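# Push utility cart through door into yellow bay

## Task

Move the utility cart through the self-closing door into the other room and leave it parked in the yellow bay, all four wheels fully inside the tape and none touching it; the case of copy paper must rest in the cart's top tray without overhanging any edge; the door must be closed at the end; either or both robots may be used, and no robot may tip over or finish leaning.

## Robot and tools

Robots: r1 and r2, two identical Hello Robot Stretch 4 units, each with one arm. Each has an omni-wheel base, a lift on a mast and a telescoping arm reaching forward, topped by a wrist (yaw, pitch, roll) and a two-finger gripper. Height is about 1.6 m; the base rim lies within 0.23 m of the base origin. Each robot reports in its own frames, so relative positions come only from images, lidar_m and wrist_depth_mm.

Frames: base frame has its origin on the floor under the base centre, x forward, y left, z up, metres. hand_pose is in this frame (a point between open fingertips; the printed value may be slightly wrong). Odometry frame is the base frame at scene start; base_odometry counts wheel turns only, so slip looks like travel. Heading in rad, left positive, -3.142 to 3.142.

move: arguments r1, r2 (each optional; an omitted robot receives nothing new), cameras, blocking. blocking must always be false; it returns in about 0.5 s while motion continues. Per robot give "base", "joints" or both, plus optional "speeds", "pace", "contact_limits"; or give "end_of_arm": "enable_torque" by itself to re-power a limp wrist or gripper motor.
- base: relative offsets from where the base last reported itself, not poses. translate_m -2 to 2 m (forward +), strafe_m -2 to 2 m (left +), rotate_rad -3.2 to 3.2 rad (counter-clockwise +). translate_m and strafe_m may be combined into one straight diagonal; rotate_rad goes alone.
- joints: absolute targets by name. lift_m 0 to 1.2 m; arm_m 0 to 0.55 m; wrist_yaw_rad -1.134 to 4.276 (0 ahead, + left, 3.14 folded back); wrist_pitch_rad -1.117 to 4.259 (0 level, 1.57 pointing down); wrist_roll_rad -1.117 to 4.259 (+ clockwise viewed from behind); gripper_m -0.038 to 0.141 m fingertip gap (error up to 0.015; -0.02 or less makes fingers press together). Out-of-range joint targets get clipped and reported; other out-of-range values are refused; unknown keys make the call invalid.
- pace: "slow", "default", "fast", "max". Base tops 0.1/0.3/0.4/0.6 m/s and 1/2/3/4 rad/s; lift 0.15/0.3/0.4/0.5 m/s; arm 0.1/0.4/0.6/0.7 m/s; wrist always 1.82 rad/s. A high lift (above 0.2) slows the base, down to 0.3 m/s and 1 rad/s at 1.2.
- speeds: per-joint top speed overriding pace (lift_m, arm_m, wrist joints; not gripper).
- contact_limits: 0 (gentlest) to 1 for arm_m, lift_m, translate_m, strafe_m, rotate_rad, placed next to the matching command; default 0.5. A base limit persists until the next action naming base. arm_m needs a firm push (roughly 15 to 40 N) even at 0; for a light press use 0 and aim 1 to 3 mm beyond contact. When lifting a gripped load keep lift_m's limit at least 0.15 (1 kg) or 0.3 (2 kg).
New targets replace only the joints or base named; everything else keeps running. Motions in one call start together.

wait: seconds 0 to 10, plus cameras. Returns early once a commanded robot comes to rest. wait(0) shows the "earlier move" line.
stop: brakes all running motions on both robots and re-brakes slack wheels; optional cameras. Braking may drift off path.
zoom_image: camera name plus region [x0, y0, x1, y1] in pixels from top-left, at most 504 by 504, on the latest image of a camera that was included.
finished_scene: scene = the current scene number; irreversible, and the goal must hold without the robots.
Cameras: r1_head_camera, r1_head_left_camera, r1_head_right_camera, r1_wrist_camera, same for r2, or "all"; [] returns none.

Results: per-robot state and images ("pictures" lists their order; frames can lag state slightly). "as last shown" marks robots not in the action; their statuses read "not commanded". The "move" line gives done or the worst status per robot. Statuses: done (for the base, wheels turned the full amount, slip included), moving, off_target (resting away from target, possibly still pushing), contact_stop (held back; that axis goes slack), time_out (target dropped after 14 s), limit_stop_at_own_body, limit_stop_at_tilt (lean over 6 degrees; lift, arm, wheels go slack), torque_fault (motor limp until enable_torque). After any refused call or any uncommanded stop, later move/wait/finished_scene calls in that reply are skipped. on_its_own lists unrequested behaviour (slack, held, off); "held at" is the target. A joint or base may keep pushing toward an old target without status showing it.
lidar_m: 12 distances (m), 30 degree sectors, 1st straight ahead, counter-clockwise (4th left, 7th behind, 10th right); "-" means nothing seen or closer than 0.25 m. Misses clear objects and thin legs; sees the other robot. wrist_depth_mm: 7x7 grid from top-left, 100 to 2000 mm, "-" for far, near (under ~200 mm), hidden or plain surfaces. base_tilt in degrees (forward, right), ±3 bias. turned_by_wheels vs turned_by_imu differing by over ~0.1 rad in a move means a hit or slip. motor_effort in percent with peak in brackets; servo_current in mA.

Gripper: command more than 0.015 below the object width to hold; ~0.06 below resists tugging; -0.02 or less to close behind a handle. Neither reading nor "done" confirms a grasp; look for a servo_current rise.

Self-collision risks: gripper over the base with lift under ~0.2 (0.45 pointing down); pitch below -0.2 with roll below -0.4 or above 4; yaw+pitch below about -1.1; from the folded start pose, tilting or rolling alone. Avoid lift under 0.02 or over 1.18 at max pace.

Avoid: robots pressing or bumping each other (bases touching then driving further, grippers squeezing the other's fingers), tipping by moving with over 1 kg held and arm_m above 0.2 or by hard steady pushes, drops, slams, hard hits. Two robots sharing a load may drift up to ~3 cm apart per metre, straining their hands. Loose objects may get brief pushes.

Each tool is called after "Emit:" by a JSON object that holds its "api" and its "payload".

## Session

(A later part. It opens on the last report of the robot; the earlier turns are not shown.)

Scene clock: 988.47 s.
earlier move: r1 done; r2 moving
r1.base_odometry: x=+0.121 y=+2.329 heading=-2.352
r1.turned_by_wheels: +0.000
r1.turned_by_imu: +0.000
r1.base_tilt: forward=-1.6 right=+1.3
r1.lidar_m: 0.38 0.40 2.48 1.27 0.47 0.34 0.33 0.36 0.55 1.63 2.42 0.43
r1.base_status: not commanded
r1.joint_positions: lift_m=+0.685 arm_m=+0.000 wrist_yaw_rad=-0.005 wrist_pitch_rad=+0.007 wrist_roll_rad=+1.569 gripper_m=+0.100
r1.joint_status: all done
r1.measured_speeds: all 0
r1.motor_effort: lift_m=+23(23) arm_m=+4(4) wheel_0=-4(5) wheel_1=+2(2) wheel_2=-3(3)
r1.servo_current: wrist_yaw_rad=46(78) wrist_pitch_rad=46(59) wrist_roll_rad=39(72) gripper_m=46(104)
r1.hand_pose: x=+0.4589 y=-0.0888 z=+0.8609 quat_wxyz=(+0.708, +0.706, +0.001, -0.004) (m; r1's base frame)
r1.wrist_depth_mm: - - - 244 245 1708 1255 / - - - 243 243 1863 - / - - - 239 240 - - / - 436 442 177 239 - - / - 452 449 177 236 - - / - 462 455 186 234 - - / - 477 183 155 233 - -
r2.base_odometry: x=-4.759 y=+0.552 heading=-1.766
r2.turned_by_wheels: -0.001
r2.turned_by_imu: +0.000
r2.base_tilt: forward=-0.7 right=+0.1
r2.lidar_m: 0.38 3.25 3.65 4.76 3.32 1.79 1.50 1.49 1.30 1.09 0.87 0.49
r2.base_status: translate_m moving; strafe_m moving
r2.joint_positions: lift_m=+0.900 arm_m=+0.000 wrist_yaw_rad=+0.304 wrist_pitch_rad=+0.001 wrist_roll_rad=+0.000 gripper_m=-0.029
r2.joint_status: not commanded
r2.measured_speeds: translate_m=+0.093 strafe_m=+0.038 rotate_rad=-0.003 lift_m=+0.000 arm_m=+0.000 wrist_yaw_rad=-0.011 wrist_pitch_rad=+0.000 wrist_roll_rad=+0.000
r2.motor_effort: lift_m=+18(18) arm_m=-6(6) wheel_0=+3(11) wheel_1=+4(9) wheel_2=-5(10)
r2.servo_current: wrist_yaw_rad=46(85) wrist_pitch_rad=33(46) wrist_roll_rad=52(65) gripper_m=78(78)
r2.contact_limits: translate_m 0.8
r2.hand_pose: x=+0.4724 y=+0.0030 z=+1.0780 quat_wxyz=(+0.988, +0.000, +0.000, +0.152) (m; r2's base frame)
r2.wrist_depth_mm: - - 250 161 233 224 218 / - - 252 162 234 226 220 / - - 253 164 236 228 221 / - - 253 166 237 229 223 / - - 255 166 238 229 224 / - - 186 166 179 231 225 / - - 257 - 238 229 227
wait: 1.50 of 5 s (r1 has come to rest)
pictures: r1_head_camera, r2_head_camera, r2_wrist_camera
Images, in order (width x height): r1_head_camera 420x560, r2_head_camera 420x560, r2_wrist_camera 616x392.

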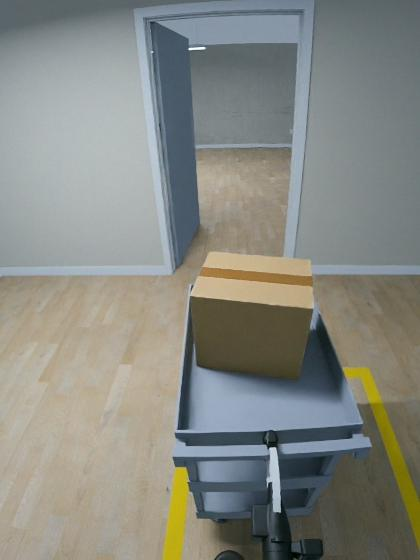

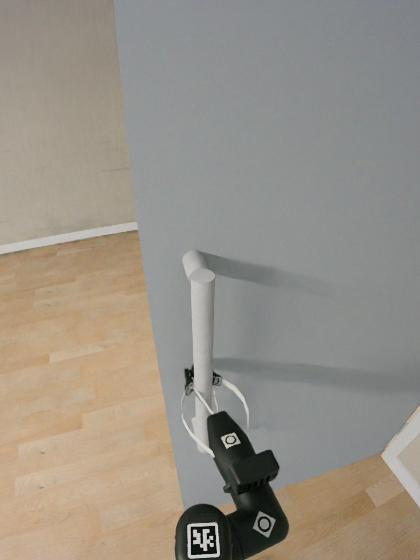

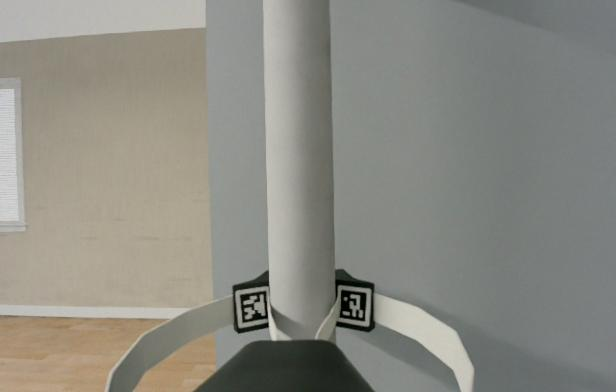

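Emit:
{"api": "move", "payload": {"r1": {"base":{"translate_m":-0.08},"pace":"slow"}, "blocking": false, "cameras": []}}

Emit:
{"api": "wait", "payload": {"seconds": 2, "cameras": []}}

Emit:
{"api": "wait", "payload": {"seconds": 1, "cameras": ["r1_head_camera","r1_head_left_camera"]}}

Emit:
{"api": "move", "payload": {"r2": {"joints":{"gripper_m":0.13}}, "blocking": false, "cameras": []}}

Emit:
{"api": "wait", "payload": {"seconds": 3, "cameras": ["r2_head_camera","r1_head_camera","r2_wrist_camera"]}}

Scene clock: 994.87 s.
earlier move: r2 done
move: r1 moving
r1.base_odometry: x=+0.129 y=+2.337 heading=-2.352
r1.turned_by_wheels: +0.000
r1.turned_by_imu: -0.001
r1.base_tilt: forward=-1.6 right=+1.3
r1.lidar_m: 0.40 0.44 2.48 1.26 0.48 0.35 0.31 0.35 0.53 1.61 2.39 0.44
r1.base_status: translate_m moving
r1.joint_positions: lift_m=+0.685 arm_m=+0.000 wrist_yaw_rad=-0.003 wrist_pitch_rad=+0.003 wrist_roll_rad=+1.569 gripper_m=+0.100
r1.joint_status: not commanded
r1.measured_speeds: translate_m=-0.044 strafe_m=+0.000 rotate_rad=+0.001 lift_m=+0.000 arm_m=+0.000 wrist_yaw_rad=+0.012 wrist_pitch_rad=-0.002 wrist_roll_rad=+0.000
r1.motor_effort: lift_m=+22(23) arm_m=+3(4) wheel_0=-5(7) wheel_1=-6(6) wheel_2=+5(6)
r1.servo_current: wrist_yaw_rad=52(52) wrist_pitch_rad=39(52) wrist_roll_rad=46(59) gripper_m=39(46)
r1.hand_pose: x=+0.4590 y=-0.0882 z=+0.8622 quat_wxyz=(+0.708, +0.706, +0.000, -0.002) (m; r1's base frame)
r1.wrist_depth_mm: - - - 252 251 1708 1255 / - - - 250 251 1921 - / - - - 248 248 - - / - 452 452 246 247 - - / - 459 462 245 245 - - / - 477 213 184 197 - - / - 488 488 144 242 691 -
r2.base_odometry: x=-4.728 y=+0.385 heading=-1.768
r2.turned_by_wheels: -0.002
r2.turned_by_imu: -0.002
r2.base_tilt: forward=-0.6 right=+0.2
r2.lidar_m: 0.39 3.07 3.49 4.74 3.69 2.00 1.68 1.65 1.31 1.09 0.73 0.51
r2.base_status: done
r2.joint_positions: lift_m=+0.900 arm_m=+0.000 wrist_yaw_rad=+0.285 wrist_pitch_rad=+0.001 wrist_roll_rad=+0.000 gripper_m=-0.029
r2.joint_status: not commanded
r2.measured_speeds: all 0
r2.motor_effort: lift_m=+18(18) arm_m=-6(6) wheel_0=-14(15) wheel_1=+1(1) wheel_2=-8(8)
r2.servo_current: wrist_yaw_rad=78(85) wrist_pitch_rad=46(46) wrist_roll_rad=39(52) gripper_m=78(78)
r2.contact_limits: translate_m 0.8
r2.hand_pose: x=+0.4724 y=-0.0027 z=+1.0780 quat_wxyz=(+0.990, +0.000, +0.000, +0.142) (m; r2's base frame)
r2.wrist_depth_mm: - - - 161 226 216 206 / - - - 162 227 217 208 / - - - 163 229 219 209 / - - - 164 229 220 210 / - - - 166 232 220 212 / - - - 167 177 218 213 / - - 145 - 234 224 213
pictures: none
No camera images: "cameras" was empty.

Scene clock: 996.43 s.
earlier move: r1 done
r1.base_odometry: x=+0.177 y=+2.385 heading=-2.352
r1.turned_by_wheels: +0.000
r1.turned_by_imu: +0.000
r1.base_tilt: forward=-1.6 right=+1.3
r1.lidar_m: 0.45 2.65 2.46 1.01 0.37 0.27 0.26 0.28 0.42 1.32 2.39 0.49
r1.base_status: done
r1.joint_positions: lift_m=+0.685 arm_m=+0.000 wrist_yaw_rad=-0.003 wrist_pitch_rad=+0.002 wrist_roll_rad=+1.569 gripper_m=+0.100
r1.joint_status: not commanded
r1.measured_speeds: all 0
r1.motor_effort: lift_m=+21(23) arm_m=+4(4) wheel_0=-2(9) wheel_1=-3(6) wheel_2=+2(7)
r1.servo_current: wrist_yaw_rad=33(59) wrist_pitch_rad=39(52) wrist_roll_rad=52(72) gripper_m=46(46)
r1.hand_pose: x=+0.4591 y=-0.0882 z=+0.8623 quat_wxyz=(+0.708, +0.706, +0.000, -0.002) (m; r1's base frame)
r1.wrist_depth_mm: - - - - 324 1397 345 / - - - - - 1921 - / - - - 252 314 - - / - - 517 252 312 - - / - - 535 521 310 - - / - - 539 250 193 - - / - - 569 144 309 1808 -
r2.base_odometry: x=-4.728 y=+0.385 heading=-1.768
r2.turned_by_wheels: +0.000
r2.turned_by_imu: +0.000
r2.base_tilt: forward=-0.6 right=+0.1
r2.lidar_m: 0.41 3.08 3.48 4.74 3.69 2.03 1.68 1.66 1.30 1.08 0.71 0.50
r2.base_status: done
r2.joint_positions: lift_m=+0.900 arm_m=+0.000 wrist_yaw_rad=+0.285 wrist_pitch_rad=+0.001 wrist_roll_rad=+0.000 gripper_m=-0.029
r2.joint_status: not commanded
r2.measured_speeds: all 0
r2.motor_effort: lift_m=+18(18) arm_m=-6(6) wheel_0=-15(15) wheel_1=+1(1) wheel_2=-8(8)
r2.servo_current: wrist_yaw_rad=85(91) wrist_pitch_rad=39(46) wrist_roll_rad=52(59) gripper_m=72(85)
r2.contact_limits: translate_m 0.8
r2.hand_pose: x=+0.4724 y=-0.0027 z=+1.0780 quat_wxyz=(+0.990, +0.000, +0.000, +0.142) (m; r2's base frame)
r2.wrist_depth_mm: - - - 162 226 216 207 / - - - 162 228 217 208 / - - - 164 229 218 210 / - - - 164 229 220 211 / - - - 166 232 220 212 / - - - 167 177 218 213 / - - 145 - 234 222 215
wait: 1.57 of 2 s (r1 has come to rest)
pictures: none
No camera images: "cameras" was empty.

Scene clock: 997.43 s.
r1.base_odometry: x=+0.177 y=+2.385 heading=-2.352
r1.turned_by_wheels: +0.000
r1.turned_by_imu: +0.000
r1.base_tilt: forward=-1.6 right=+1.3
r1.lidar_m: 0.46 2.62 2.50 1.03 0.38 0.28 0.26 0.28 0.41 1.32 2.41 0.50
r1.base_status: done
r1.joint_positions: lift_m=+0.685 arm_m=+0.000 wrist_yaw_rad=-0.003 wrist_pitch_rad=+0.002 wrist_roll_rad=+1.569 gripper_m=+0.100
r1.joint_status: not commanded
r1.measured_speeds: all 0
r1.motor_effort: lift_m=+21(23) arm_m=+3(4) wheel_0=-3(9) wheel_1=-3(6) wheel_2=+2(7)
r1.servo_current: wrist_yaw_rad=46(59) wrist_pitch_rad=39(52) wrist_roll_rad=33(72) gripper_m=46(46)
r1.hand_pose: x=+0.4591 y=-0.0882 z=+0.8623 quat_wxyz=(+0.708, +0.706, +0.000, -0.002) (m; r1's base frame)
r1.wrist_depth_mm: - - - - 325 1397 347 / - - - - - 1863 - / - - - 252 314 - - / - - 517 252 314 - - / - - 530 530 310 - - / - - 539 251 193 - - / - - 564 144 310 1863 -
r2.base_odometry: x=-4.728 y=+0.385 heading=-1.768
r2.turned_by_wheels: +0.000
r2.turned_by_imu: +0.000
r2.base_tilt: forward=-0.6 right=+0.1
r2.lidar_m: 0.41 3.07 3.48 4.73 3.71 2.04 1.67 1.66 1.31 1.09 0.73 0.51
r2.base_status: done
r2.joint_positions: lift_m=+0.900 arm_m=+0.000 wrist_yaw_rad=+0.285 wrist_pitch_rad=+0.001 wrist_roll_rad=+0.000 gripper_m=-0.029
r2.joint_status: not commanded
r2.measured_speeds: all 0
r2.motor_effort: lift_m=+18(18) arm_m=-6(6) wheel_0=-14(15) wheel_1=+1(1) wheel_2=-8(8)
r2.servo_current: wrist_yaw_rad=91(91) wrist_pitch_rad=39(46) wrist_roll_rad=65(59) gripper_m=78(85)
r2.contact_limits: translate_m 0.8
r2.hand_pose: x=+0.4724 y=-0.0027 z=+1.0780 quat_wxyz=(+0.990, +0.000, +0.000, +0.142) (m; r2's base frame)
r2.wrist_depth_mm: - - - 161 225 215 208 / - - - 162 227 216 208 / - - - 163 229 218 210 / - - - 164 228 219 210 / - - - 166 231 220 212 / - - - 167 178 219 213 / - - 145 - 235 223 214
wait: 1.00 s; at rest by 0.27 s
pictures: r1_head_camera, r1_head_left_camera
Images, in order (width x height): r1_head_camera 420x560, r1_head_left_camera 420x672.

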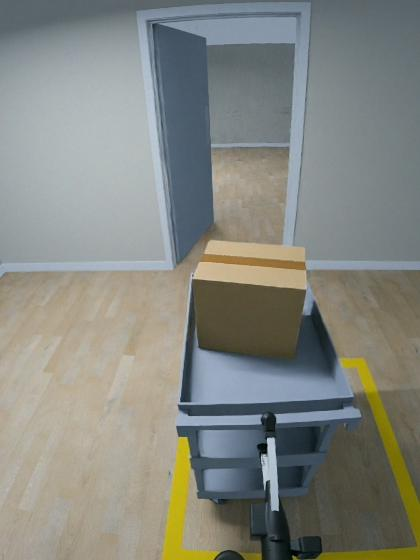

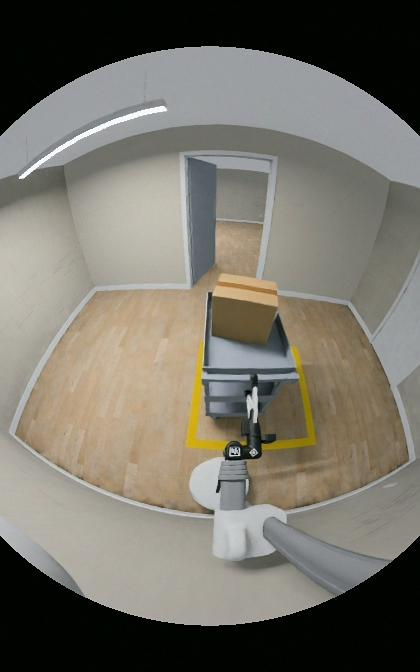

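Scene clock: 997.93 s.
move: r2 moving
r1: as last shown
r1.lidar_m: 0.46 2.61 2.47 1.00 0.39 0.27 0.25 0.28 0.42 1.32 2.42 0.47
r1.motor_effort: lift_m=+21(21) arm_m=+4(4) wheel_0=-2(3) wheel_1=-3(3) wheel_2=+2(2)
r1.servo_current: wrist_yaw_rad=59(72) wrist_pitch_rad=46(46) wrist_roll_rad=39(59) gripper_m=39(46)
r1.wrist_depth_mm: - - - - 324 1397 349 / - - - - - 1863 - / - - - 254 317 - - / - - 517 252 312 - - / - - 530 530 312 - - / - - 544 249 193 - - / - - 564 144 309 1808 -
r2.base_odometry: x=-4.728 y=+0.385 heading=-1.768
r2.turned_by_wheels: +0.000
r2.turned_by_imu: +0.000
r2.base_tilt: forward=-0.7 right=+0.1
r2.lidar_m: 0.41 3.07 3.48 4.74 3.69 2.03 1.66 1.68 1.32 1.07 0.73 0.52
r2.base_status: not commanded
r2.joint_positions: lift_m=+0.900 arm_m=+0.000 wrist_yaw_rad=+0.285 wrist_pitch_rad=+0.001 wrist_roll_rad=+0.000 gripper_m=-0.003
r2.joint_status: gripper_m moving
r2.measured_speeds: all 0
r2.motor_effort: lift_m=+18(18) arm_m=-6(6) wheel_0=-15(15) wheel_1=+1(1) wheel_2=-8(8)
r2.servo_current: wrist_yaw_rad=72(91) wrist_pitch_rad=33(46) wrist_roll_rad=46(52) gripper_m=65(98)
r2.contact_limits: translate_m 0.8
r2.hand_pose: x=+0.4724 y=-0.0028 z=+1.0780 quat_wxyz=(+0.990, +0.000, +0.000, +0.142) (m; r2's base frame)
r2.wrist_depth_mm: - - - 249 229 219 209 / - - - 251 231 220 211 / - - - 252 233 223 212 / - - - 170 234 224 214 / - - - 172 234 224 215 / - - - 172 180 221 215 / - - 147 - 236 224 216
pictures: none
No camera images: "cameras" was empty.

Scene clock: 999.80 s.
earlier move: r2 done
r1.base_odometry: x=+0.177 y=+2.385 heading=-2.352
r1.turned_by_wheels: +0.000
r1.turned_by_imu: +0.000
r1.base_tilt: forward=-1.6 right=+1.3
r1.lidar_m: 0.44 2.62 2.48 1.00 0.37 0.27 0.25 0.30 0.41 1.30 2.39 0.51
r1.base_status: not commanded
r1.joint_positions: lift_m=+0.685 arm_m=+0.000 wrist_yaw_rad=-0.003 wrist_pitch_rad=+0.002 wrist_roll_rad=+1.569 gripper_m=+0.100
r1.joint_status: not commanded
r1.measured_speeds: all 0
r1.motor_effort: lift_m=+21(21) arm_m=+4(4) wheel_0=-3(3) wheel_1=-3(3) wheel_2=+2(2)
r1.servo_current: wrist_yaw_rad=52(72) wrist_pitch_rad=39(52) wrist_roll_rad=26(65) gripper_m=46(46)
r1.hand_pose: x=+0.4591 y=-0.0882 z=+0.8623 quat_wxyz=(+0.708, +0.706, +0.000, -0.002) (m; r1's base frame)
r1.wrist_depth_mm: - - - - 324 1430 345 / - - - - - 1808 - / - - - 253 314 - - / - - 512 252 312 - - / - - 535 530 310 - - / - - 544 250 193 - - / - - 564 144 309 1863 -
r2.base_odometry: x=-4.728 y=+0.385 heading=-1.766
r2.turned_by_wheels: +0.001
r2.turned_by_imu: +0.002
r2.base_tilt: forward=-0.7 right=+0.1
r2.lidar_m: 0.69 3.07 3.47 4.73 3.68 2.04 1.67 1.66 1.28 1.10 0.87 0.71
r2.base_status: not commanded
r2.joint_positions: lift_m=+0.900 arm_m=+0.000 wrist_yaw_rad=+0.298 wrist_pitch_rad=+0.001 wrist_roll_rad=+0.000 gripper_m=+0.130
r2.joint_status: all done
r2.measured_speeds: all 0
r2.motor_effort: lift_m=+18(18) arm_m=-6(6) wheel_0=-5(15) wheel_1=+1(1) wheel_2=-2(8)
r2.servo_current: wrist_yaw_rad=65(91) wrist_pitch_rad=46(46) wrist_roll_rad=39(59) gripper_m=46(124)
r2.contact_limits: translate_m 0.8
r2.hand_pose: x=+0.4724 y=+0.0010 z=+1.0780 quat_wxyz=(+0.989, +0.000, +0.000, +0.148) (m; r2's base frame)
r2.wrist_depth_mm: - - - - 477 399 379 / - - - - 488 404 384 / - - - - 488 404 379 / - - - - 484 - 389 / - - - - 492 - 389 / - - 217 - 213 402 394 / - - - - - - 394
wait: 1.87 of 3 s (r2 has come to rest)
pictures: r1_head_camera, r2_head_camera, r2_wrist_camera
Images, in order (width x height): r1_head_camera 420x560, r2_head_camera 420x560, r2_wrist_camera 616x392.

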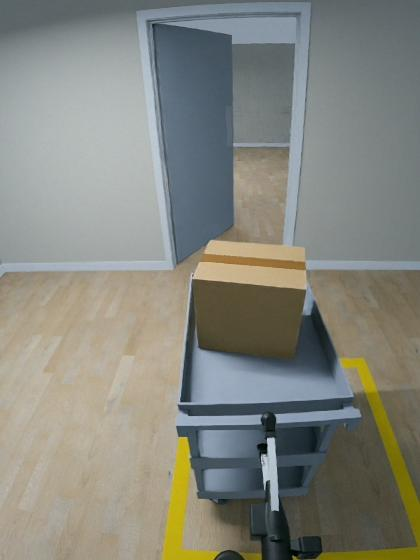

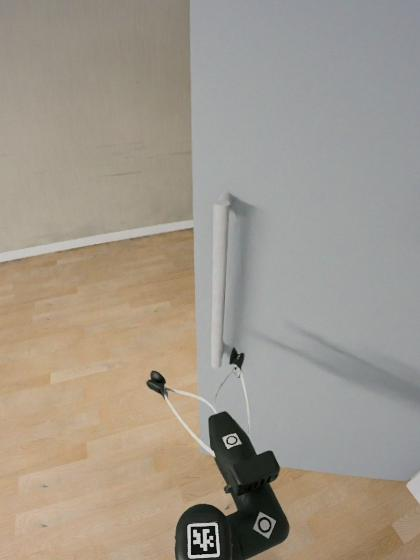

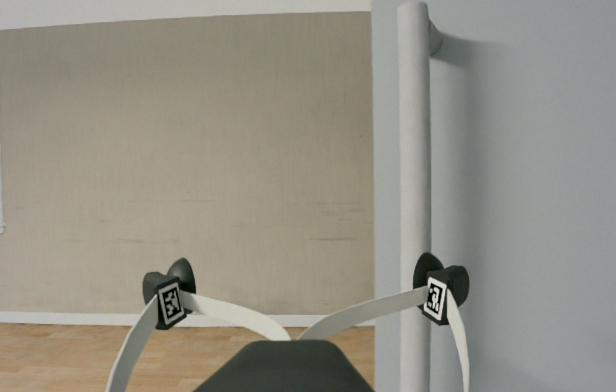

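Emit:
{"api": "wait", "payload": {"seconds": 3, "cameras": ["r2_head_camera","r1_head_camera"]}}

Emit:
{"api": "zoom_image", "payload": {"camera": "r1_head_camera", "region": [110, 380, 420, 560]}}

Scene clock: 1006.23 s.
r1.base_odometry: x=+0.177 y=+2.385 heading=-2.352
r1.turned_by_wheels: +0.000
r1.turned_by_imu: +0.000
r1.base_tilt: forward=-1.6 right=+1.3
r1.lidar_m: 0.45 2.65 2.48 0.98 0.38 0.26 0.27 0.29 0.43 1.33 2.40 0.49
r1.base_status: not commanded
r1.joint_positions: lift_m=+0.685 arm_m=+0.000 wrist_yaw_rad=-0.003 wrist_pitch_rad=+0.002 wrist_roll_rad=+1.569 gripper_m=+0.100
r1.joint_status: not commanded
r1.measured_speeds: all 0
r1.motor_effort: lift_m=+21(21) arm_m=+4(4) wheel_0=-2(3) wheel_1=-3(3) wheel_2=+2(2)
r1.servo_current: wrist_yaw_rad=59(72) wrist_pitch_rad=46(52) wrist_roll_rad=46(65) gripper_m=46(46)
r1.hand_pose: x=+0.4591 y=-0.0882 z=+0.8623 quat_wxyz=(+0.708, +0.706, +0.000, -0.002) (m; r1's base frame)
r1.wrist_depth_mm: - - - - 322 1430 349 / - - - - - 1863 - / - - - 253 314 - - / - - 521 253 314 - - / - - 535 525 309 - - / - - 539 250 193 - - / - - 564 144 307 1808 -
r2.base_odometry: x=-4.728 y=+0.385 heading=-1.766
r2.turned_by_wheels: +0.000
r2.turned_by_imu: +0.001
r2.base_tilt: forward=-0.7 right=+0.1
r2.lidar_m: 2.06 3.07 3.48 4.74 3.68 2.00 1.67 1.66 1.31 1.06 1.08 1.23
r2.base_status: not commanded
r2.joint_positions: lift_m=+0.900 arm_m=+0.000 wrist_yaw_rad=+0.298 wrist_pitch_rad=+0.001 wrist_roll_rad=+0.000 gripper_m=+0.130
r2.joint_status: all done
r2.measured_speeds: all 0
r2.motor_effort: lift_m=+18(18) arm_m=-6(6) wheel_0=-4(15) wheel_1=+0(1) wheel_2=-2(8)
r2.servo_current: wrist_yaw_rad=52(91) wrist_pitch_rad=39(46) wrist_roll_rad=46(59) gripper_m=46(124)
r2.contact_limits: translate_m 0.8
r2.hand_pose: x=+0.4724 y=+0.0010 z=+1.0780 quat_wxyz=(+0.989, +0.000, +0.000, +0.148) (m; r2's base frame)
r2.wrist_depth_mm: - - - - - - - / - - - - - - - / - - - - - - - / - - - - - - - / - - - - - - - / - - 218 - 219 - - / - - - - - - -
wait: 3.00 s; at rest from the start
pictures: r1_head_camera, r2_head_camera
Images, in order (width x height): r1_head_camera 420x560, r2_head_camera 420x560.

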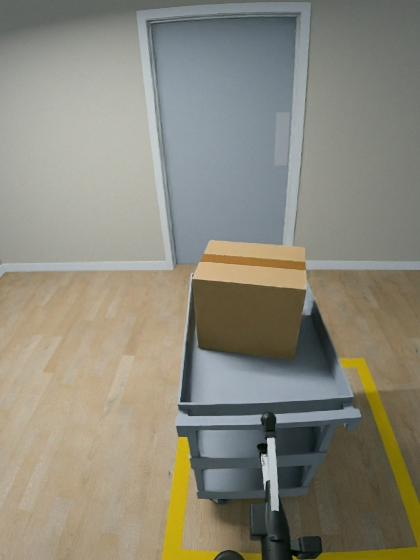

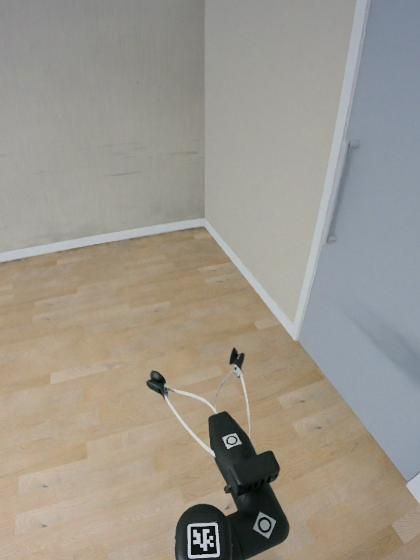

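Scaled by 1.626 from the camera's 420x560 image, which has a finer 600x800 frame.

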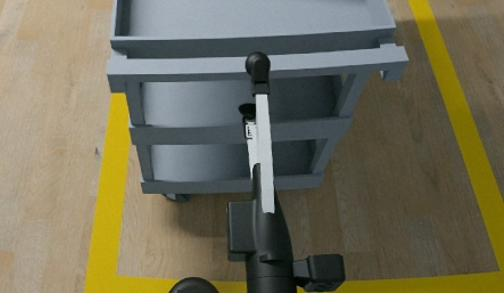

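Emit:
{"api": "wait", "payload": {"seconds": 3, "cameras": ["r1_head_camera"]}}

Emit:
{"api": "zoom_image", "payload": {"camera": "r1_head_camera", "region": [120, 0, 330, 280]}}

Scene clock: 1015.40 s.
r1.base_odometry: x=+0.177 y=+2.385 heading=-2.352
r1.turned_by_wheels: +0.000
r1.turned_by_imu: +0.000
r1.base_tilt: forward=-1.6 right=+1.3
r1.lidar_m: 0.46 2.64 2.48 0.99 0.36 0.27 0.27 0.28 0.43 1.30 2.40 0.50
r1.base_status: not commanded
r1.joint_positions: lift_m=+0.685 arm_m=+0.000 wrist_yaw_rad=-0.003 wrist_pitch_rad=+0.002 wrist_roll_rad=+1.569 gripper_m=+0.100
r1.joint_status: not commanded
r1.measured_speeds: all 0
r1.motor_effort: lift_m=+21(21) arm_m=+4(4) wheel_0=-2(3) wheel_1=-3(3) wheel_2=+2(2)
r1.servo_current: wrist_yaw_rad=52(72) wrist_pitch_rad=39(52) wrist_roll_rad=46(65) gripper_m=46(46)
r1.hand_pose: x=+0.4591 y=-0.0882 z=+0.8623 quat_wxyz=(+0.708, +0.706, +0.000, -0.002) (m; r1's base frame)
r1.wrist_depth_mm: - - - - 322 1397 347 / - - - - - 1863 - / - - - 253 315 - - / - - 512 252 315 - - / - - 525 521 310 - - / - - 539 250 193 - - / - - 559 144 309 1863 -
r2.base_odometry: x=-4.728 y=+0.385 heading=-1.766
r2.turned_by_wheels: +0.000
r2.turned_by_imu: +0.001
r2.base_tilt: forward=-0.7 right=+0.0
r2.lidar_m: 2.05 3.05 3.50 4.75 3.70 2.00 1.69 1.65 1.29 1.09 1.07 1.25
r2.base_status: not commanded
r2.joint_positions: lift_m=+0.900 arm_m=+0.000 wrist_yaw_rad=+0.298 wrist_pitch_rad=+0.001 wrist_roll_rad=+0.000 gripper_m=+0.130
r2.joint_status: all done
r2.measured_speeds: all 0
r2.motor_effort: lift_m=+18(18) arm_m=-6(6) wheel_0=-4(15) wheel_1=+0(1) wheel_2=-2(8)
r2.servo_current: wrist_yaw_rad=59(91) wrist_pitch_rad=39(46) wrist_roll_rad=46(59) gripper_m=52(124)
r2.contact_limits: translate_m 0.8
r2.hand_pose: x=+0.4724 y=+0.0010 z=+1.0780 quat_wxyz=(+0.989, +0.000, +0.000, +0.148) (m; r2's base frame)
r2.wrist_depth_mm: - - - - - - - / - - - - - - - / - - - - - - - / - - - - - - - / - - - - - - - / - - 218 - 220 - - / - - - - - - -
wait: 3.00 s; at rest from the start
pictures: r1_head_camera
Images, in order (width x height): r1_head_camera 420x560.

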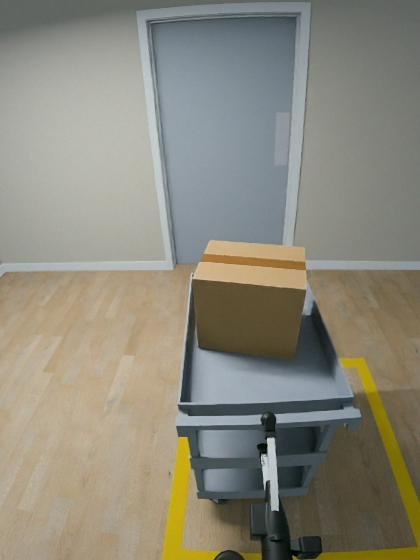

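Scaled by 1.800 from the camera's 420x560 image, which has a finer 600x800 frame.

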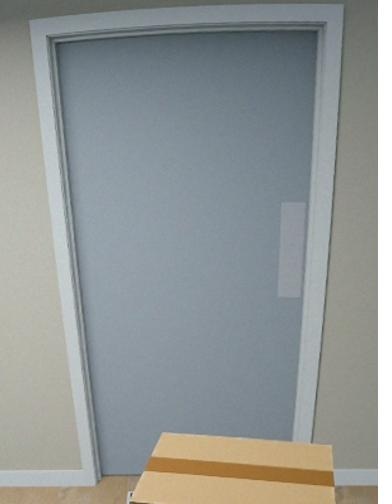

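Emit:
{"api": "finished_scene", "payload": {"scene": 2}}

The scene is finished: the task was done.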